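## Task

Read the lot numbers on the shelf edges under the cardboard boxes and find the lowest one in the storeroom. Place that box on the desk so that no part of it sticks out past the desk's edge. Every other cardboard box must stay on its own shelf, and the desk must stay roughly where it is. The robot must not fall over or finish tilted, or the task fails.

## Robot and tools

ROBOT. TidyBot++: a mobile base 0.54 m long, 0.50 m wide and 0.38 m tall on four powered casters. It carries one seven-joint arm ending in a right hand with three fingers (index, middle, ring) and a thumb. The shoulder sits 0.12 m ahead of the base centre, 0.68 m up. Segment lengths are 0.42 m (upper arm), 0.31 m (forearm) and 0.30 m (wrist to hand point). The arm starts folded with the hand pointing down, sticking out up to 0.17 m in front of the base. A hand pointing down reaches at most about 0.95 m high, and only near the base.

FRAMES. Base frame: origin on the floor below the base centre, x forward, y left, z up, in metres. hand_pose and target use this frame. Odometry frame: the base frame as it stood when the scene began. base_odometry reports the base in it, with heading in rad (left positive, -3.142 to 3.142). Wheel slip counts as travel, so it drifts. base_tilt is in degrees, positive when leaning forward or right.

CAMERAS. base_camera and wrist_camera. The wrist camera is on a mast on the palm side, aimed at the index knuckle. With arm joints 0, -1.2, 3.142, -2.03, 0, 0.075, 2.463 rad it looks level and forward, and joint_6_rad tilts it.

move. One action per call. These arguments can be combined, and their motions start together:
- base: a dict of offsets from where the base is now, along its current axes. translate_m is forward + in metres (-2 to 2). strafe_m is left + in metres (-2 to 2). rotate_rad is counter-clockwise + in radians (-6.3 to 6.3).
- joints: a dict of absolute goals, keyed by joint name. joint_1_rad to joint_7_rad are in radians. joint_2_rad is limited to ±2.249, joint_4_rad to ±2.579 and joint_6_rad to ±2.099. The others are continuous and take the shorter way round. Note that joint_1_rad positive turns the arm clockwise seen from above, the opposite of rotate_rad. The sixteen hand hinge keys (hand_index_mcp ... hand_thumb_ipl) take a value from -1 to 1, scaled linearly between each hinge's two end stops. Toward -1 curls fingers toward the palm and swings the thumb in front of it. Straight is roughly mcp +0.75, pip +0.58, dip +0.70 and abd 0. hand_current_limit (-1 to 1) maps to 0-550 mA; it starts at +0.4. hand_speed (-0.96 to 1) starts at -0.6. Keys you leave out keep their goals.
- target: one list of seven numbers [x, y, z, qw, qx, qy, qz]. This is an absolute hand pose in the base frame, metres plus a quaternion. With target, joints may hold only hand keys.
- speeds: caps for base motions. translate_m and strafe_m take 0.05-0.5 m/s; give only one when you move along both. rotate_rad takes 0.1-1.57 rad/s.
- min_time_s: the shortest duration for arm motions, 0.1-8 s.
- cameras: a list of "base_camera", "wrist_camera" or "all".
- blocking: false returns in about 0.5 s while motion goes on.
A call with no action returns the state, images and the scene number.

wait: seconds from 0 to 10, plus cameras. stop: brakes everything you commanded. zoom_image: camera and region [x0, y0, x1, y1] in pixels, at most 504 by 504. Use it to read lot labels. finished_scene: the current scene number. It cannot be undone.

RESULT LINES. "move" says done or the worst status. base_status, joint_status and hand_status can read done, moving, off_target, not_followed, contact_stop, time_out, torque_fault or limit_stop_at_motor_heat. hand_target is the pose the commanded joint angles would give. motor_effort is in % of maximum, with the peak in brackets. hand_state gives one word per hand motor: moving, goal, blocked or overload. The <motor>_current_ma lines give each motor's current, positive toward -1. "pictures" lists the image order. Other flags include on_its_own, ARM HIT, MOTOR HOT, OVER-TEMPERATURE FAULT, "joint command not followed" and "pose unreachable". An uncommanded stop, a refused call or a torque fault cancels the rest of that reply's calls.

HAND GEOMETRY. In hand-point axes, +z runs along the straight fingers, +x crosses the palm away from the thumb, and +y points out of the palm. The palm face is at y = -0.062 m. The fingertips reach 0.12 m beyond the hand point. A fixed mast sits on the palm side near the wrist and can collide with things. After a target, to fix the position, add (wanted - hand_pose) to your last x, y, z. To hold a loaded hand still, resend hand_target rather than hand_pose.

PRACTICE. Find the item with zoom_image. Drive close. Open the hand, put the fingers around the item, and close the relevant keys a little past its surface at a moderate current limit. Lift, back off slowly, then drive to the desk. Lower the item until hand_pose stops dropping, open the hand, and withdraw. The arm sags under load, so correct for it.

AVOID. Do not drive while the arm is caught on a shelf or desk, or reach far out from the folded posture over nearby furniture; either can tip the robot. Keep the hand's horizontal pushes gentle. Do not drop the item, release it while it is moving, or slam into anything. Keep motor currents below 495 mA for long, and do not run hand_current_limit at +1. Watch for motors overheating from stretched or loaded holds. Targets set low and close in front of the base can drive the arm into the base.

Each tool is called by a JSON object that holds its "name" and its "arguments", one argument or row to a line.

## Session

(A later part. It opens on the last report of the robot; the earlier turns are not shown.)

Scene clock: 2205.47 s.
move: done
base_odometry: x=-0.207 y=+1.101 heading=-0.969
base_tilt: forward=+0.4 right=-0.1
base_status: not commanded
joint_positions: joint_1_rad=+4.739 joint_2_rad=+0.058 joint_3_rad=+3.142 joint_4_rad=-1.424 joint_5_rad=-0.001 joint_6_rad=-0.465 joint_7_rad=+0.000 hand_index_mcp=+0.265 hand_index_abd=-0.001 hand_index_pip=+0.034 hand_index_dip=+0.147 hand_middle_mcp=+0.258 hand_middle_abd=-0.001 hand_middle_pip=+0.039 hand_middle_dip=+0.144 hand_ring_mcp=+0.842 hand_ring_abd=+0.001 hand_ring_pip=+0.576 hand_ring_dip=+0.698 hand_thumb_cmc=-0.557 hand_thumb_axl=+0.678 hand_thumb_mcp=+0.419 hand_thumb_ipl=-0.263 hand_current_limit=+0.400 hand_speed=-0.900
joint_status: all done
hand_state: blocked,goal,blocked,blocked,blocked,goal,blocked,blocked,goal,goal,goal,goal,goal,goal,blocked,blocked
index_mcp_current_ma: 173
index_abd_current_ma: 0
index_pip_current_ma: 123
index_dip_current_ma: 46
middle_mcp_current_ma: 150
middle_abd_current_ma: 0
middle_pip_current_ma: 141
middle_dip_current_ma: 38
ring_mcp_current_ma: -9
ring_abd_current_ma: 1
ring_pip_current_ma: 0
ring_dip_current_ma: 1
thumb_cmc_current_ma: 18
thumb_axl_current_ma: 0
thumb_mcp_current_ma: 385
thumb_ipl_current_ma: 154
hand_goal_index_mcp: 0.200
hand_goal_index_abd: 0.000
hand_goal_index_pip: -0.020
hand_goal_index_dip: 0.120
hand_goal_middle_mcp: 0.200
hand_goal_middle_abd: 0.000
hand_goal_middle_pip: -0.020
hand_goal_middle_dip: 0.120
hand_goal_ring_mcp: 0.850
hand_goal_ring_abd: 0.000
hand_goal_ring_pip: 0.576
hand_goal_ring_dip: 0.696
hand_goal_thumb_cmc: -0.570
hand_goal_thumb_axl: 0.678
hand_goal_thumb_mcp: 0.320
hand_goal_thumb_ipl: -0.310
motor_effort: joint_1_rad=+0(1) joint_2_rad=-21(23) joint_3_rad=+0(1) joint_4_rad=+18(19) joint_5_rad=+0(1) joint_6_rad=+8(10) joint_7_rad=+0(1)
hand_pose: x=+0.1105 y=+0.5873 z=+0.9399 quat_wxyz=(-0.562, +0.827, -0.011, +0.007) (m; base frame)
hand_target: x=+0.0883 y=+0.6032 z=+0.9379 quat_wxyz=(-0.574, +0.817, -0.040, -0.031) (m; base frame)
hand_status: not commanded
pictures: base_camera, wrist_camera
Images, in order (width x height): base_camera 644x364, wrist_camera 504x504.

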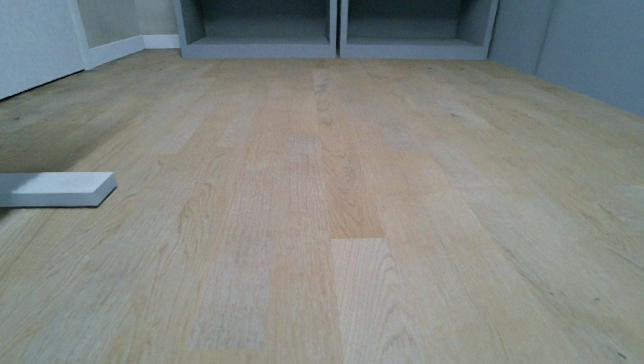

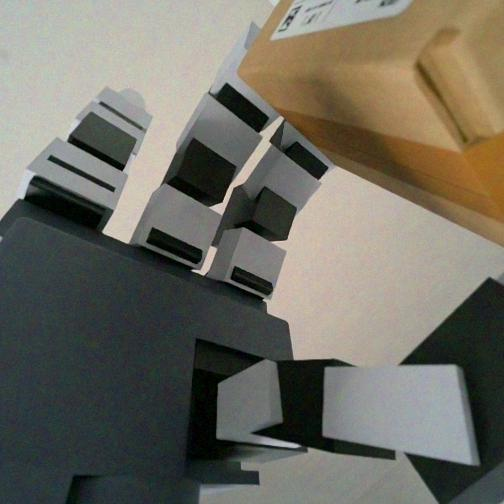

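{"name": "move", "arguments": {
  "joints": {"joint_2_rad": 0.097, "joint_4_rad": -1.76, "joint_6_rad": -0.056},
  "min_time_s": 3,
  "cameras": ["wrist_camera"]
}}

{"name": "move", "arguments": {
  "joints": {"joint_2_rad": 0.125, "joint_4_rad": -1.86, "joint_6_rad": 0.073},
  "min_time_s": 3
}}

Scene clock: 2237.50 s.
move: done
base_odometry: x=-0.207 y=+1.101 heading=-0.969
base_tilt: forward=+0.4 right=-0.1
base_status: not commanded
joint_positions: joint_1_rad=+4.739 joint_2_rad=+0.069 joint_3_rad=+3.142 joint_4_rad=-1.743 joint_5_rad=-0.001 joint_6_rad=-0.126 joint_7_rad=+0.000 hand_index_mcp=+0.265 hand_index_abd=-0.001 hand_index_pip=+0.034 hand_index_dip=+0.147 hand_middle_mcp=+0.258 hand_middle_abd=-0.001 hand_middle_pip=+0.039 hand_middle_dip=+0.144 hand_ring_mcp=+0.842 hand_ring_abd=+0.001 hand_ring_pip=+0.576 hand_ring_dip=+0.698 hand_thumb_cmc=-0.557 hand_thumb_axl=+0.678 hand_thumb_mcp=+0.419 hand_thumb_ipl=-0.263 hand_current_limit=+0.400 hand_speed=-0.900
joint_status: all done
hand_state: blocked,goal,blocked,blocked,blocked,goal,blocked,blocked,goal,goal,goal,goal,goal,goal,blocked,blocked
index_mcp_current_ma: 173
index_abd_current_ma: 0
index_pip_current_ma: 123
index_dip_current_ma: 46
middle_mcp_current_ma: 150
middle_abd_current_ma: 0
middle_pip_current_ma: 141
middle_dip_current_ma: 38
ring_mcp_current_ma: -9
ring_abd_current_ma: 1
ring_pip_current_ma: 0
ring_dip_current_ma: 1
thumb_cmc_current_ma: 18
thumb_axl_current_ma: 0
thumb_mcp_current_ma: 385
thumb_ipl_current_ma: 154
hand_goal_index_mcp: 0.200
hand_goal_index_abd: 0.000
hand_goal_index_pip: -0.020
hand_goal_index_dip: 0.120
hand_goal_middle_mcp: 0.200
hand_goal_middle_abd: 0.000
hand_goal_middle_pip: -0.020
hand_goal_middle_dip: 0.120
hand_goal_ring_mcp: 0.850
hand_goal_ring_abd: 0.000
hand_goal_ring_pip: 0.576
hand_goal_ring_dip: 0.696
hand_goal_thumb_cmc: -0.570
hand_goal_thumb_axl: 0.678
hand_goal_thumb_mcp: 0.320
hand_goal_thumb_ipl: -0.310
motor_effort: joint_1_rad=-1(1) joint_2_rad=-21(22) joint_3_rad=+0(1) joint_4_rad=+18(19) joint_5_rad=+0(1) joint_6_rad=+8(10) joint_7_rad=+0(1)
hand_pose: x=+0.1105 y=+0.5854 z=+0.8386 quat_wxyz=(-0.566, +0.824, -0.011, +0.007) (m; base frame)
hand_target: x=+0.0910 y=+0.5988 z=+0.8332 quat_wxyz=(-0.576, +0.816, -0.044, -0.027) (m; base frame)
hand_status: not commanded
pictures: wrist_camera
Images, in order (width x height): wrist_camera 504x504.

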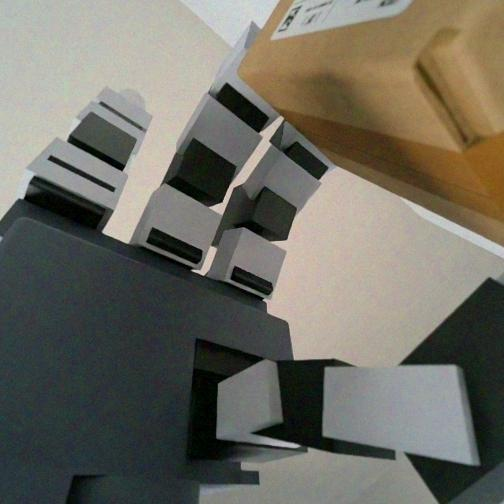

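Scene clock: 2240.80 s.
move: done
base_odometry: x=-0.207 y=+1.101 heading=-0.969
base_tilt: forward=+0.4 right=+0.0
base_status: not commanded
joint_positions: joint_1_rad=+4.739 joint_2_rad=+0.096 joint_3_rad=+3.142 joint_4_rad=-1.842 joint_5_rad=-0.001 joint_6_rad=+0.003 joint_7_rad=+0.000 hand_index_mcp=+0.265 hand_index_abd=-0.001 hand_index_pip=+0.034 hand_index_dip=+0.147 hand_middle_mcp=+0.258 hand_middle_abd=-0.001 hand_middle_pip=+0.039 hand_middle_dip=+0.144 hand_ring_mcp=+0.842 hand_ring_abd=+0.001 hand_ring_pip=+0.576 hand_ring_dip=+0.698 hand_thumb_cmc=-0.557 hand_thumb_axl=+0.678 hand_thumb_mcp=+0.419 hand_thumb_ipl=-0.263 hand_current_limit=+0.400 hand_speed=-0.900
joint_status: all done
hand_state: blocked,goal,blocked,blocked,blocked,goal,blocked,blocked,goal,goal,goal,goal,goal,goal,blocked,blocked
index_mcp_current_ma: 173
index_abd_current_ma: 0
index_pip_current_ma: 123
index_dip_current_ma: 46
middle_mcp_current_ma: 150
middle_abd_current_ma: 0
middle_pip_current_ma: 141
middle_dip_current_ma: 38
ring_mcp_current_ma: -9
ring_abd_current_ma: 1
ring_pip_current_ma: 0
ring_dip_current_ma: 1
thumb_cmc_current_ma: 18
thumb_axl_current_ma: 0
thumb_mcp_current_ma: 385
thumb_ipl_current_ma: 154
hand_goal_index_mcp: 0.200
hand_goal_index_abd: 0.000
hand_goal_index_pip: -0.020
hand_goal_index_dip: 0.120
hand_goal_middle_mcp: 0.200
hand_goal_middle_abd: 0.000
hand_goal_middle_pip: -0.020
hand_goal_middle_dip: 0.120
hand_goal_ring_mcp: 0.850
hand_goal_ring_abd: 0.000
hand_goal_ring_pip: 0.576
hand_goal_ring_dip: 0.696
hand_goal_thumb_cmc: -0.570
hand_goal_thumb_axl: 0.678
hand_goal_thumb_mcp: 0.320
hand_goal_thumb_ipl: -0.310
motor_effort: joint_1_rad=-1(1) joint_2_rad=-21(22) joint_3_rad=+0(1) joint_4_rad=+17(19) joint_5_rad=+0(1) joint_6_rad=+8(9) joint_7_rad=+0(1)
hand_pose: x=+0.1105 y=+0.5857 z=+0.8012 quat_wxyz=(-0.567, +0.823, -0.011, +0.007) (m; base frame)
hand_target: x=+0.0922 y=+0.5970 z=+0.7943 quat_wxyz=(-0.576, +0.816, -0.045, -0.026) (m; base frame)
hand_status: not commanded
pictures: none

{"name": "move", "arguments": {
  "joints": {"joint_2_rad": 0.150, "joint_4_rad": -1.908, "joint_6_rad": 0.142},
  "min_time_s": 2.5
}}

{"name": "move", "arguments": {
  "joints": {"joint_2_rad": 0.162, "joint_4_rad": -1.931, "joint_6_rad": 0.175},
  "min_time_s": 1.5,
  "cameras": ["wrist_camera"]
}}

Scene clock: 2250.87 s.
move: done
base_odometry: x=-0.207 y=+1.101 heading=-0.969
base_tilt: forward=+0.4 right=-0.2
base_status: not commanded
joint_positions: joint_1_rad=+4.739 joint_2_rad=+0.121 joint_3_rad=+3.142 joint_4_rad=-1.889 joint_5_rad=-0.001 joint_6_rad=+0.072 joint_7_rad=+0.000 hand_index_mcp=+0.265 hand_index_abd=-0.001 hand_index_pip=+0.034 hand_index_dip=+0.147 hand_middle_mcp=+0.258 hand_middle_abd=-0.001 hand_middle_pip=+0.039 hand_middle_dip=+0.144 hand_ring_mcp=+0.842 hand_ring_abd=+0.001 hand_ring_pip=+0.576 hand_ring_dip=+0.698 hand_thumb_cmc=-0.557 hand_thumb_axl=+0.678 hand_thumb_mcp=+0.419 hand_thumb_ipl=-0.263 hand_current_limit=+0.400 hand_speed=-0.900
joint_status: all done
hand_state: blocked,goal,blocked,blocked,blocked,goal,blocked,blocked,goal,goal,goal,goal,goal,goal,blocked,blocked
index_mcp_current_ma: 173
index_abd_current_ma: 0
index_pip_current_ma: 123
index_dip_current_ma: 46
middle_mcp_current_ma: 150
middle_abd_current_ma: 0
middle_pip_current_ma: 141
middle_dip_current_ma: 38
ring_mcp_current_ma: -9
ring_abd_current_ma: 1
ring_pip_current_ma: 0
ring_dip_current_ma: 1
thumb_cmc_current_ma: 18
thumb_axl_current_ma: 0
thumb_mcp_current_ma: 385
thumb_ipl_current_ma: 154
hand_goal_index_mcp: 0.200
hand_goal_index_abd: 0.000
hand_goal_index_pip: -0.020
hand_goal_index_dip: 0.120
hand_goal_middle_mcp: 0.200
hand_goal_middle_abd: 0.000
hand_goal_middle_pip: -0.020
hand_goal_middle_dip: 0.120
hand_goal_ring_mcp: 0.850
hand_goal_ring_abd: 0.000
hand_goal_ring_pip: 0.576
hand_goal_ring_dip: 0.696
hand_goal_thumb_cmc: -0.570
hand_goal_thumb_axl: 0.678
hand_goal_thumb_mcp: 0.320
hand_goal_thumb_ipl: -0.310
motor_effort: joint_1_rad=-1(1) joint_2_rad=-22(23) joint_3_rad=+0(1) joint_4_rad=+17(18) joint_5_rad=+0(1) joint_6_rad=+8(9) joint_7_rad=+0(1)
hand_pose: x=+0.1106 y=+0.5865 z=+0.7784 quat_wxyz=(-0.566, +0.824, -0.011, +0.007) (m; base frame)
hand_target: x=+0.0928 y=+0.5967 z=+0.7712 quat_wxyz=(-0.575, +0.817, -0.046, -0.025) (m; base frame)
hand_status: not commanded
pictures: none

Scene clock: 2252.67 s.
move: done
base_odometry: x=-0.207 y=+1.101 heading=-0.969
base_tilt: forward=+0.4 right=-0.1
base_status: not commanded
joint_positions: joint_1_rad=+4.739 joint_2_rad=+0.127 joint_3_rad=+3.142 joint_4_rad=-1.908 joint_5_rad=-0.001 joint_6_rad=+0.109 joint_7_rad=+0.000 hand_index_mcp=+0.265 hand_index_abd=-0.001 hand_index_pip=+0.034 hand_index_dip=+0.147 hand_middle_mcp=+0.258 hand_middle_abd=-0.006 hand_middle_pip=+0.035 hand_middle_dip=+0.144 hand_ring_mcp=+0.842 hand_ring_abd=+0.001 hand_ring_pip=+0.576 hand_ring_dip=+0.698 hand_thumb_cmc=-0.553 hand_thumb_axl=+0.678 hand_thumb_mcp=+0.419 hand_thumb_ipl=-0.263 hand_current_limit=+0.400 hand_speed=-0.900
joint_status: all done
hand_state: blocked,goal,blocked,blocked,blocked,goal,blocked,blocked,goal,goal,goal,goal,goal,goal,blocked,blocked
index_mcp_current_ma: 173
index_abd_current_ma: 0
index_pip_current_ma: 123
index_dip_current_ma: 46
middle_mcp_current_ma: 150
middle_abd_current_ma: -4
middle_pip_current_ma: 127
middle_dip_current_ma: 38
ring_mcp_current_ma: -9
ring_abd_current_ma: 1
ring_pip_current_ma: 0
ring_dip_current_ma: 1
thumb_cmc_current_ma: 24
thumb_axl_current_ma: 0
thumb_mcp_current_ma: 385
thumb_ipl_current_ma: 154
hand_goal_index_mcp: 0.200
hand_goal_index_abd: 0.000
hand_goal_index_pip: -0.020
hand_goal_index_dip: 0.120
hand_goal_middle_mcp: 0.200
hand_goal_middle_abd: 0.000
hand_goal_middle_pip: -0.020
hand_goal_middle_dip: 0.120
hand_goal_ring_mcp: 0.850
hand_goal_ring_abd: 0.000
hand_goal_ring_pip: 0.576
hand_goal_ring_dip: 0.696
hand_goal_thumb_cmc: -0.570
hand_goal_thumb_axl: 0.678
hand_goal_thumb_mcp: 0.320
hand_goal_thumb_ipl: -0.310
motor_effort: joint_1_rad=-1(1) joint_2_rad=-21(23) joint_3_rad=+0(1) joint_4_rad=+16(18) joint_5_rad=+0(1) joint_6_rad=+8(9) joint_7_rad=+0(1)
hand_pose: x=+0.1106 y=+0.5877 z=+0.7737 quat_wxyz=(-0.571, +0.821, -0.011, +0.007) (m; base frame)
hand_target: x=+0.0931 y=+0.5961 z=+0.7603 quat_wxyz=(-0.574, +0.817, -0.046, -0.025) (m; base frame)
hand_status: not commanded
pictures: wrist_camera
Images, in order (width x height): wrist_camera 504x504.

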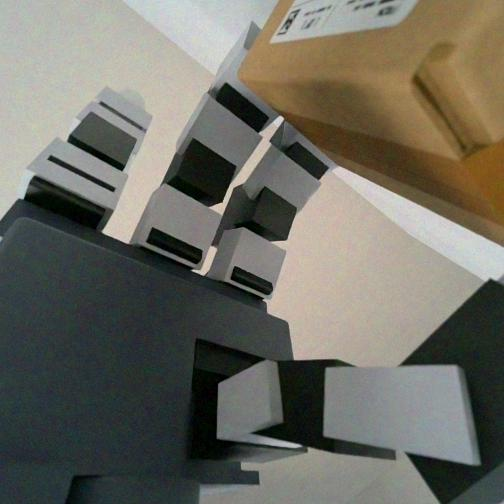

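{"name": "move", "arguments": {
  "joints": {"joint_2_rad": 0.170, "joint_4_rad": -1.942, "joint_6_rad": 0.185},
  "min_time_s": 1.5
}}

{"name": "move", "arguments": {
  "joints": {"hand_speed": -0.85, "hand_index_mcp": 0.30, "hand_index_pip": 0.1, "hand_index_dip": 0.2, "hand_middle_mcp": 0.30, "hand_middle_pip": 0.1, "hand_middle_dip": 0.2, "hand_thumb_mcp": 0.5, "hand_thumb_ipl": -0.2},
  "cameras": ["wrist_camera"]
}}

Scene clock: 2268.43 s.
move: done
base_odometry: x=-0.207 y=+1.101 heading=-0.969
base_tilt: forward=+0.4 right=-0.1
base_status: not commanded
joint_positions: joint_1_rad=+4.739 joint_2_rad=+0.128 joint_3_rad=+3.142 joint_4_rad=-1.914 joint_5_rad=-0.001 joint_6_rad=+0.122 joint_7_rad=+0.000 hand_index_mcp=+0.265 hand_index_abd=-0.001 hand_index_pip=+0.032 hand_index_dip=+0.147 hand_middle_mcp=+0.258 hand_middle_abd=-0.007 hand_middle_pip=+0.032 hand_middle_dip=+0.142 hand_ring_mcp=+0.842 hand_ring_abd=+0.001 hand_ring_pip=+0.576 hand_ring_dip=+0.698 hand_thumb_cmc=-0.552 hand_thumb_axl=+0.678 hand_thumb_mcp=+0.419 hand_thumb_ipl=-0.263 hand_current_limit=+0.400 hand_speed=-0.900
joint_status: all done
hand_state: blocked,goal,blocked,blocked,blocked,goal,blocked,blocked,goal,goal,goal,goal,goal,goal,blocked,blocked
index_mcp_current_ma: 173
index_abd_current_ma: 0
index_pip_current_ma: 116
index_dip_current_ma: 46
middle_mcp_current_ma: 150
middle_abd_current_ma: -5
middle_pip_current_ma: 117
middle_dip_current_ma: 34
ring_mcp_current_ma: -9
ring_abd_current_ma: 1
ring_pip_current_ma: 0
ring_dip_current_ma: 1
thumb_cmc_current_ma: 26
thumb_axl_current_ma: 0
thumb_mcp_current_ma: 385
thumb_ipl_current_ma: 154
hand_goal_index_mcp: 0.200
hand_goal_index_abd: 0.000
hand_goal_index_pip: -0.020
hand_goal_index_dip: 0.120
hand_goal_middle_mcp: 0.200
hand_goal_middle_abd: 0.000
hand_goal_middle_pip: -0.020
hand_goal_middle_dip: 0.120
hand_goal_ring_mcp: 0.850
hand_goal_ring_abd: 0.000
hand_goal_ring_pip: 0.576
hand_goal_ring_dip: 0.696
hand_goal_thumb_cmc: -0.570
hand_goal_thumb_axl: 0.678
hand_goal_thumb_mcp: 0.320
hand_goal_thumb_ipl: -0.310
motor_effort: joint_1_rad=-1(1) joint_2_rad=-20(21) joint_3_rad=+0(1) joint_4_rad=+15(17) joint_5_rad=+0(1) joint_6_rad=+7(8) joint_7_rad=+0(1)
hand_pose: x=+0.1106 y=+0.5884 z=+0.7732 quat_wxyz=(-0.573, +0.819, -0.011, +0.008) (m; base frame)
hand_target: x=+0.0932 y=+0.5947 z=+0.7523 quat_wxyz=(-0.570, +0.820, -0.046, -0.024) (m; base frame)
hand_status: not commanded
pictures: none

Scene clock: 2269.30 s.
move: done
base_odometry: x=-0.207 y=+1.101 heading=-0.969
base_tilt: forward=+0.4 right=-0.1
base_status: not commanded
joint_positions: joint_1_rad=+4.739 joint_2_rad=+0.132 joint_3_rad=+3.142 joint_4_rad=-1.917 joint_5_rad=-0.001 joint_6_rad=+0.127 joint_7_rad=+0.000 hand_index_mcp=+0.287 hand_index_abd=-0.001 hand_index_pip=+0.094 hand_index_dip=+0.196 hand_middle_mcp=+0.290 hand_middle_abd=-0.003 hand_middle_pip=+0.092 hand_middle_dip=+0.195 hand_ring_mcp=+0.841 hand_ring_abd=+0.001 hand_ring_pip=+0.576 hand_ring_dip=+0.698 hand_thumb_cmc=-0.568 hand_thumb_axl=+0.678 hand_thumb_mcp=+0.494 hand_thumb_ipl=-0.202 hand_current_limit=+0.400 hand_speed=-0.850
joint_status: all done
hand_state: goal,goal,goal,goal,goal,goal,goal,goal,goal,goal,goal,goal,goal,goal,goal,goal
index_mcp_current_ma: -17
index_abd_current_ma: 0
index_pip_current_ma: -5
index_dip_current_ma: -4
middle_mcp_current_ma: -12
middle_abd_current_ma: -2
middle_pip_current_ma: -9
middle_dip_current_ma: -4
ring_mcp_current_ma: -10
ring_abd_current_ma: 1
ring_pip_current_ma: 0
ring_dip_current_ma: 1
thumb_cmc_current_ma: 1
thumb_axl_current_ma: 0
thumb_mcp_current_ma: -8
thumb_ipl_current_ma: -2
hand_goal_index_mcp: 0.300
hand_goal_index_abd: 0.000
hand_goal_index_pip: 0.100
hand_goal_index_dip: 0.200
hand_goal_middle_mcp: 0.300
hand_goal_middle_abd: 0.000
hand_goal_middle_pip: 0.100
hand_goal_middle_dip: 0.200
hand_goal_ring_mcp: 0.850
hand_goal_ring_abd: 0.000
hand_goal_ring_pip: 0.576
hand_goal_ring_dip: 0.696
hand_goal_thumb_cmc: -0.570
hand_goal_thumb_axl: 0.678
hand_goal_thumb_mcp: 0.500
hand_goal_thumb_ipl: -0.200
motor_effort: joint_1_rad=-1(1) joint_2_rad=-20(21) joint_3_rad=+0(1) joint_4_rad=+15(16) joint_5_rad=+0(1) joint_6_rad=+7(8) joint_7_rad=+0(1)
hand_pose: x=+0.1106 y=+0.5888 z=+0.7706 quat_wxyz=(-0.572, +0.820, -0.011, +0.007) (m; base frame)
hand_target: x=+0.0932 y=+0.5947 z=+0.7523 quat_wxyz=(-0.570, +0.820, -0.046, -0.024) (m; base frame)
hand_status: not commanded
pictures: wrist_camera
Images, in order (width x height): wrist_camera 504x504.

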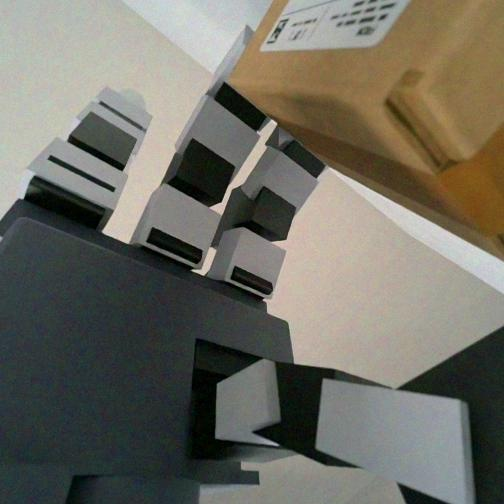

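{"name": "move", "arguments": {
  "joints": {"hand_speed": -0.7, "hand_index_mcp": 0.42, "hand_index_pip": 0.2, "hand_index_dip": 0.3, "hand_middle_mcp": 0.42, "hand_middle_pip": 0.2, "hand_middle_dip": 0.3, "hand_thumb_mcp": 0.674}
}}

{"name": "move", "arguments": {
  "joints": {"joint_2_rad": 0.05, "joint_4_rad": -1.71, "joint_6_rad": -0.18},
  "min_time_s": 3,
  "cameras": ["wrist_camera"]
}}

{"name": "move", "arguments": {
  "joints": {"joint_2_rad": 0.0, "joint_4_rad": -1.41, "joint_6_rad": -0.52},
  "min_time_s": 3
}}

{"name": "move", "arguments": {
  "joints": {"joint_2_rad": -0.5, "joint_4_rad": -1.15, "joint_6_rad": -1.35},
  "min_time_s": 3,
  "cameras": ["wrist_camera"]
}}

Scene clock: 2283.50 s.
move: done
base_odometry: x=-0.207 y=+1.101 heading=-0.969
base_tilt: forward=+0.4 right=-0.1
base_status: not commanded
joint_positions: joint_1_rad=+4.739 joint_2_rad=+0.136 joint_3_rad=+3.142 joint_4_rad=-1.918 joint_5_rad=-0.001 joint_6_rad=+0.133 joint_7_rad=-0.001 hand_index_mcp=+0.406 hand_index_abd=-0.001 hand_index_pip=+0.193 hand_index_dip=+0.293 hand_middle_mcp=+0.409 hand_middle_abd=-0.003 hand_middle_pip=+0.192 hand_middle_dip=+0.294 hand_ring_mcp=+0.841 hand_ring_abd=+0.001 hand_ring_pip=+0.576 hand_ring_dip=+0.698 hand_thumb_cmc=-0.568 hand_thumb_axl=+0.678 hand_thumb_mcp=+0.666 hand_thumb_ipl=-0.202 hand_current_limit=+0.400 hand_speed=-0.700
joint_status: all done
hand_state: goal,goal,goal,goal,goal,goal,goal,goal,goal,goal,goal,goal,goal,goal,goal,goal
index_mcp_current_ma: -20
index_abd_current_ma: 0
index_pip_current_ma: -6
index_dip_current_ma: -6
middle_mcp_current_ma: -14
middle_abd_current_ma: -2
middle_pip_current_ma: -8
middle_dip_current_ma: -5
ring_mcp_current_ma: -11
ring_abd_current_ma: 1
ring_pip_current_ma: 0
ring_dip_current_ma: 1
thumb_cmc_current_ma: 1
thumb_axl_current_ma: 0
thumb_mcp_current_ma: -11
thumb_ipl_current_ma: -2
hand_goal_index_mcp: 0.420
hand_goal_index_abd: 0.000
hand_goal_index_pip: 0.200
hand_goal_index_dip: 0.300
hand_goal_middle_mcp: 0.420
hand_goal_middle_abd: 0.000
hand_goal_middle_pip: 0.200
hand_goal_middle_dip: 0.300
hand_goal_ring_mcp: 0.850
hand_goal_ring_abd: 0.000
hand_goal_ring_pip: 0.576
hand_goal_ring_dip: 0.696
hand_goal_thumb_cmc: -0.570
hand_goal_thumb_axl: 0.678
hand_goal_thumb_mcp: 0.674
hand_goal_thumb_ipl: -0.200
motor_effort: joint_1_rad=-1(1) joint_2_rad=-19(22) joint_3_rad=+0(0) joint_4_rad=+15(16) joint_5_rad=+0(1) joint_6_rad=+6(7) joint_7_rad=+0(1)
hand_pose: x=+0.1106 y=+0.5898 z=+0.7694 quat_wxyz=(-0.573, +0.819, -0.011, +0.007) (m; base frame)
hand_target: x=+0.0932 y=+0.5947 z=+0.7523 quat_wxyz=(-0.570, +0.820, -0.046, -0.024) (m; base frame)
hand_status: not commanded
pictures: none

Scene clock: 2286.80 s.
move: done
base_odometry: x=-0.207 y=+1.101 heading=-0.969
base_tilt: forward=+0.4 right=-0.1
base_status: not commanded
joint_positions: joint_1_rad=+4.739 joint_2_rad=+0.087 joint_3_rad=+3.142 joint_4_rad=-1.745 joint_5_rad=-0.001 joint_6_rad=-0.107 joint_7_rad=-0.001 hand_index_mcp=+0.406 hand_index_abd=-0.001 hand_index_pip=+0.196 hand_index_dip=+0.297 hand_middle_mcp=+0.409 hand_middle_abd=-0.003 hand_middle_pip=+0.196 hand_middle_dip=+0.298 hand_ring_mcp=+0.841 hand_ring_abd=+0.001 hand_ring_pip=+0.576 hand_ring_dip=+0.698 hand_thumb_cmc=-0.568 hand_thumb_axl=+0.678 hand_thumb_mcp=+0.666 hand_thumb_ipl=-0.202 hand_current_limit=+0.400 hand_speed=-0.700
joint_status: all done
hand_state: goal,goal,goal,goal,goal,goal,goal,goal,goal,goal,goal,goal,goal,goal,goal,goal
index_mcp_current_ma: -20
index_abd_current_ma: 0
index_pip_current_ma: -3
index_dip_current_ma: -2
middle_mcp_current_ma: -14
middle_abd_current_ma: -2
middle_pip_current_ma: -4
middle_dip_current_ma: -1
ring_mcp_current_ma: -11
ring_abd_current_ma: 1
ring_pip_current_ma: 0
ring_dip_current_ma: 1
thumb_cmc_current_ma: 1
thumb_axl_current_ma: 0
thumb_mcp_current_ma: -11
thumb_ipl_current_ma: -2
hand_goal_index_mcp: 0.420
hand_goal_index_abd: 0.000
hand_goal_index_pip: 0.200
hand_goal_index_dip: 0.300
hand_goal_middle_mcp: 0.420
hand_goal_middle_abd: 0.000
hand_goal_middle_pip: 0.200
hand_goal_middle_dip: 0.300
hand_goal_ring_mcp: 0.850
hand_goal_ring_abd: 0.000
hand_goal_ring_pip: 0.576
hand_goal_ring_dip: 0.696
hand_goal_thumb_cmc: -0.570
hand_goal_thumb_axl: 0.678
hand_goal_thumb_mcp: 0.674
hand_goal_thumb_ipl: -0.200
motor_effort: joint_1_rad=-1(1) joint_2_rad=-21(23) joint_3_rad=+0(1) joint_4_rad=+16(17) joint_5_rad=+0(1) joint_6_rad=+7(8) joint_7_rad=+0(1)
hand_pose: x=+0.1106 y=+0.5914 z=+0.8320 quat_wxyz=(-0.566, +0.825, -0.012, +0.007) (m; base frame)
hand_target: x=+0.0898 y=+0.5812 z=+0.8575 quat_wxyz=(-0.565, +0.824, -0.043, -0.028) (m; base frame)
hand_status: not commanded
pictures: wrist_camera
Images, in order (width x height): wrist_camera 504x504.

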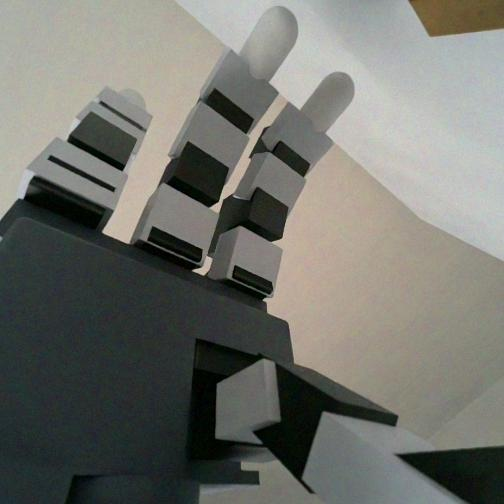

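Scene clock: 2290.10 s.
move: done
base_odometry: x=-0.207 y=+1.101 heading=-0.969
base_tilt: forward=+0.4 right=-0.1
base_status: not commanded
joint_positions: joint_1_rad=+4.739 joint_2_rad=+0.036 joint_3_rad=+3.142 joint_4_rad=-1.445 joint_5_rad=-0.001 joint_6_rad=-0.447 joint_7_rad=-0.001 hand_index_mcp=+0.406 hand_index_abd=-0.001 hand_index_pip=+0.196 hand_index_dip=+0.297 hand_middle_mcp=+0.409 hand_middle_abd=-0.003 hand_middle_pip=+0.196 hand_middle_dip=+0.298 hand_ring_mcp=+0.841 hand_ring_abd=+0.001 hand_ring_pip=+0.576 hand_ring_dip=+0.698 hand_thumb_cmc=-0.568 hand_thumb_axl=+0.678 hand_thumb_mcp=+0.666 hand_thumb_ipl=-0.202 hand_current_limit=+0.400 hand_speed=-0.700
joint_status: all done
hand_state: goal,goal,goal,goal,goal,goal,goal,goal,goal,goal,goal,goal,goal,goal,goal,goal
index_mcp_current_ma: -20
index_abd_current_ma: 0
index_pip_current_ma: -3
index_dip_current_ma: -2
middle_mcp_current_ma: -14
middle_abd_current_ma: -2
middle_pip_current_ma: -4
middle_dip_current_ma: -1
ring_mcp_current_ma: -11
ring_abd_current_ma: 1
ring_pip_current_ma: 0
ring_dip_current_ma: 1
thumb_cmc_current_ma: 1
thumb_axl_current_ma: 0
thumb_mcp_current_ma: -11
thumb_ipl_current_ma: -2
hand_goal_index_mcp: 0.420
hand_goal_index_abd: 0.000
hand_goal_index_pip: 0.200
hand_goal_index_dip: 0.300
hand_goal_middle_mcp: 0.420
hand_goal_middle_abd: 0.000
hand_goal_middle_pip: 0.200
hand_goal_middle_dip: 0.300
hand_goal_ring_mcp: 0.850
hand_goal_ring_abd: 0.000
hand_goal_ring_pip: 0.576
hand_goal_ring_dip: 0.696
hand_goal_thumb_cmc: -0.570
hand_goal_thumb_axl: 0.678
hand_goal_thumb_mcp: 0.674
hand_goal_thumb_ipl: -0.200
motor_effort: joint_1_rad=-1(1) joint_2_rad=-20(22) joint_3_rad=+0(1) joint_4_rad=+18(18) joint_5_rad=+0(1) joint_6_rad=+8(9) joint_7_rad=+0(1)
hand_pose: x=+0.1103 y=+0.5815 z=+0.9453 quat_wxyz=(-0.570, +0.822, -0.011, +0.007) (m; base frame)
hand_target: x=+0.0870 y=+0.5633 z=+0.9700 quat_wxyz=(-0.569, +0.821, -0.039, -0.031) (m; base frame)
hand_status: not commanded
pictures: none

Scene clock: 2293.70 s.
move: done
base_odometry: x=-0.207 y=+1.101 heading=-0.969
base_tilt: forward=+0.4 right=-0.1
base_status: not commanded
joint_positions: joint_1_rad=+4.739 joint_2_rad=-0.489 joint_3_rad=+3.142 joint_4_rad=-1.179 joint_5_rad=-0.001 joint_6_rad=-1.278 joint_7_rad=-0.001 hand_index_mcp=+0.406 hand_index_abd=-0.001 hand_index_pip=+0.196 hand_index_dip=+0.297 hand_middle_mcp=+0.409 hand_middle_abd=-0.003 hand_middle_pip=+0.196 hand_middle_dip=+0.298 hand_ring_mcp=+0.841 hand_ring_abd=+0.001 hand_ring_pip=+0.576 hand_ring_dip=+0.698 hand_thumb_cmc=-0.568 hand_thumb_axl=+0.678 hand_thumb_mcp=+0.666 hand_thumb_ipl=-0.202 hand_current_limit=+0.400 hand_speed=-0.700
joint_status: all done
hand_state: goal,goal,goal,goal,goal,goal,goal,goal,goal,goal,goal,goal,goal,goal,goal,goal
index_mcp_current_ma: -20
index_abd_current_ma: 0
index_pip_current_ma: -3
index_dip_current_ma: -2
middle_mcp_current_ma: -14
middle_abd_current_ma: -2
middle_pip_current_ma: -3
middle_dip_current_ma: -1
ring_mcp_current_ma: -11
ring_abd_current_ma: 1
ring_pip_current_ma: 0
ring_dip_current_ma: 1
thumb_cmc_current_ma: 1
thumb_axl_current_ma: 0
thumb_mcp_current_ma: -11
thumb_ipl_current_ma: -2
hand_goal_index_mcp: 0.420
hand_goal_index_abd: 0.000
hand_goal_index_pip: 0.200
hand_goal_index_dip: 0.300
hand_goal_middle_mcp: 0.420
hand_goal_middle_abd: 0.000
hand_goal_middle_pip: 0.200
hand_goal_middle_dip: 0.300
hand_goal_ring_mcp: 0.850
hand_goal_ring_abd: 0.000
hand_goal_ring_pip: 0.576
hand_goal_ring_dip: 0.696
hand_goal_thumb_cmc: -0.570
hand_goal_thumb_axl: 0.678
hand_goal_thumb_mcp: 0.674
hand_goal_thumb_ipl: -0.200
motor_effort: joint_1_rad=-1(1) joint_2_rad=+1(22) joint_3_rad=+0(1) joint_4_rad=+13(19) joint_5_rad=+0(1) joint_6_rad=+7(9) joint_7_rad=+0(1)
hand_pose: x=+0.1014 y=+0.2479 z=+1.1009 quat_wxyz=(-0.554, +0.833, -0.011, +0.007) (m; base frame)
hand_target: x=+0.0804 y=+0.2275 z=+1.1007 quat_wxyz=(-0.540, +0.841, -0.027, -0.029) (m; base frame)
hand_status: not commanded
pictures: wrist_camera
Images, in order (width x height): wrist_camera 504x504.

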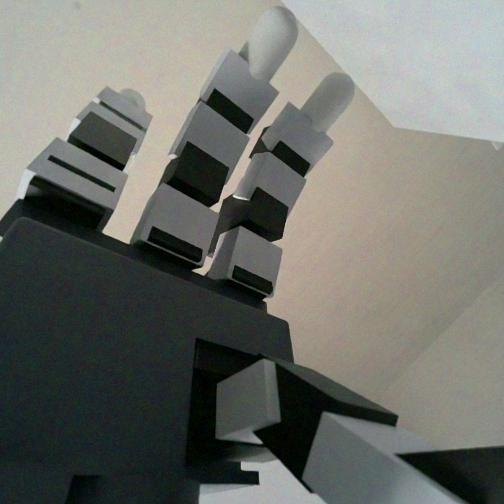

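{"name": "move", "arguments": {
  "joints": {"joint_1_rad": 4.65, "joint_2_rad": -0.6, "joint_4_rad": -1.87, "joint_6_rad": -0.3, "joint_7_rad": 2.46, "hand_thumb_cmc": 0.95},
  "cameras": ["wrist_camera"]
}}

Scene clock: 2303.20 s.
move: done
base_odometry: x=-0.207 y=+1.101 heading=-0.969
base_tilt: forward=+0.5 right=-0.1
base_status: not commanded
joint_positions: joint_1_rad=+4.665 joint_2_rad=-0.576 joint_3_rad=+3.142 joint_4_rad=-1.849 joint_5_rad=-0.001 joint_6_rad=-0.367 joint_7_rad=+2.386 hand_index_mcp=+0.424 hand_index_abd=+0.001 hand_index_pip=+0.199 hand_index_dip=+0.297 hand_middle_mcp=+0.424 hand_middle_abd=+0.001 hand_middle_pip=+0.199 hand_middle_dip=+0.298 hand_ring_mcp=+0.854 hand_ring_abd=+0.001 hand_ring_pip=+0.576 hand_ring_dip=+0.698 hand_thumb_cmc=+0.951 hand_thumb_axl=+0.678 hand_thumb_mcp=+0.668 hand_thumb_ipl=-0.202 hand_current_limit=+0.400 hand_speed=-0.700
joint_status: all done
hand_state: goal,goal,goal,goal,goal,goal,goal,goal,goal,goal,goal,goal,goal,goal,goal,goal
index_mcp_current_ma: 4
index_abd_current_ma: 0
index_pip_current_ma: -1
index_dip_current_ma: -2
middle_mcp_current_ma: 3
middle_abd_current_ma: 0
middle_pip_current_ma: -1
middle_dip_current_ma: -1
ring_mcp_current_ma: 4
ring_abd_current_ma: 1
ring_pip_current_ma: 0
ring_dip_current_ma: 1
thumb_cmc_current_ma: 1
thumb_axl_current_ma: 0
thumb_mcp_current_ma: -7
thumb_ipl_current_ma: -2
hand_goal_index_mcp: 0.420
hand_goal_index_abd: 0.000
hand_goal_index_pip: 0.200
hand_goal_index_dip: 0.300
hand_goal_middle_mcp: 0.420
hand_goal_middle_abd: 0.000
hand_goal_middle_pip: 0.200
hand_goal_middle_dip: 0.300
hand_goal_ring_mcp: 0.850
hand_goal_ring_abd: 0.000
hand_goal_ring_pip: 0.576
hand_goal_ring_dip: 0.696
hand_goal_thumb_cmc: 0.950
hand_goal_thumb_axl: 0.678
hand_goal_thumb_mcp: 0.674
hand_goal_thumb_ipl: -0.200
motor_effort: joint_1_rad=-1(2) joint_2_rad=-1(3) joint_3_rad=+0(1) joint_4_rad=+18(18) joint_5_rad=+0(1) joint_6_rad=+8(9) joint_7_rad=+0(2)
hand_pose: x=+0.1750 y=+0.3782 z=+1.1524 quat_wxyz=(-0.267, +0.254, +0.686, +0.628) (m; base frame)
hand_target: x=+0.1609 y=+0.3683 z=+1.1724 quat_wxyz=(-0.270, +0.219, +0.672, +0.654) (m; base frame)
hand_status: not commanded
pictures: wrist_camera
Images, in order (width x height): wrist_camera 504x504.

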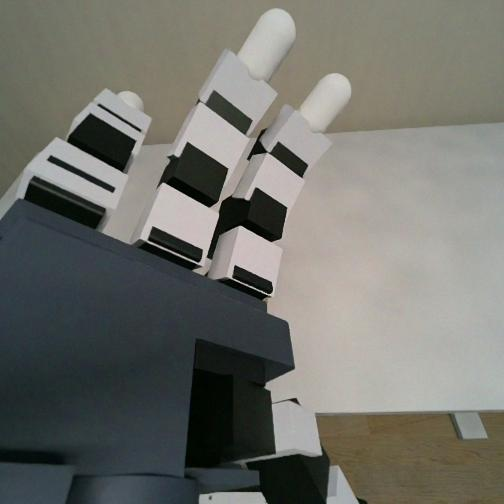

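{"name": "move", "arguments": {
  "joints": {"joint_1_rad": 4.15},
  "cameras": ["wrist_camera"]
}}

Scene clock: 2309.63 s.
move: done
base_odometry: x=-0.207 y=+1.101 heading=-0.969
base_tilt: forward=+0.4 right=-0.2
base_status: not commanded
joint_positions: joint_1_rad=+4.164 joint_2_rad=-0.576 joint_3_rad=+3.142 joint_4_rad=-1.849 joint_5_rad=-0.001 joint_6_rad=-0.366 joint_7_rad=+2.389 hand_index_mcp=+0.425 hand_index_abd=+0.001 hand_index_pip=+0.199 hand_index_dip=+0.297 hand_middle_mcp=+0.424 hand_middle_abd=+0.001 hand_middle_pip=+0.199 hand_middle_dip=+0.298 hand_ring_mcp=+0.855 hand_ring_abd=+0.001 hand_ring_pip=+0.576 hand_ring_dip=+0.698 hand_thumb_cmc=+0.951 hand_thumb_axl=+0.678 hand_thumb_mcp=+0.668 hand_thumb_ipl=-0.202 hand_current_limit=+0.400 hand_speed=-0.700
joint_status: all done
hand_state: goal,goal,goal,goal,goal,goal,goal,goal,goal,goal,goal,goal,goal,goal,goal,goal
index_mcp_current_ma: 5
index_abd_current_ma: 0
index_pip_current_ma: 0
index_dip_current_ma: -2
middle_mcp_current_ma: 3
middle_abd_current_ma: 0
middle_pip_current_ma: -1
middle_dip_current_ma: -1
ring_mcp_current_ma: 4
ring_abd_current_ma: 1
ring_pip_current_ma: 0
ring_dip_current_ma: 1
thumb_cmc_current_ma: 1
thumb_axl_current_ma: 0
thumb_mcp_current_ma: -7
thumb_ipl_current_ma: -2
hand_goal_index_mcp: 0.420
hand_goal_index_abd: 0.000
hand_goal_index_pip: 0.200
hand_goal_index_dip: 0.300
hand_goal_middle_mcp: 0.420
hand_goal_middle_abd: 0.000
hand_goal_middle_pip: 0.200
hand_goal_middle_dip: 0.300
hand_goal_ring_mcp: 0.850
hand_goal_ring_abd: 0.000
hand_goal_ring_pip: 0.576
hand_goal_ring_dip: 0.696
hand_goal_thumb_cmc: 0.950
hand_goal_thumb_axl: 0.678
hand_goal_thumb_mcp: 0.674
hand_goal_thumb_ipl: -0.200
motor_effort: joint_1_rad=-1(2) joint_2_rad=-1(1) joint_3_rad=+0(1) joint_4_rad=+17(18) joint_5_rad=+0(1) joint_6_rad=+8(9) joint_7_rad=+0(1)
hand_pose: x=-0.0137 y=+0.3585 z=+1.1529 quat_wxyz=(-0.414, +0.075, +0.727, +0.543) (m; base frame)
hand_target: x=-0.0208 y=+0.3433 z=+1.1724 quat_wxyz=(-0.423, +0.046, +0.705, +0.567) (m; base frame)
hand_status: not commanded
pictures: wrist_camera
Images, in order (width x height): wrist_camera 504x504.

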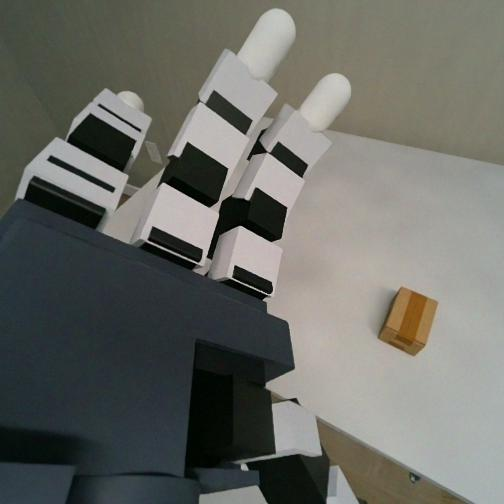

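{"name": "finished_scene", "arguments": {
  "scene": 2
}}

The scene is finished: the task was done.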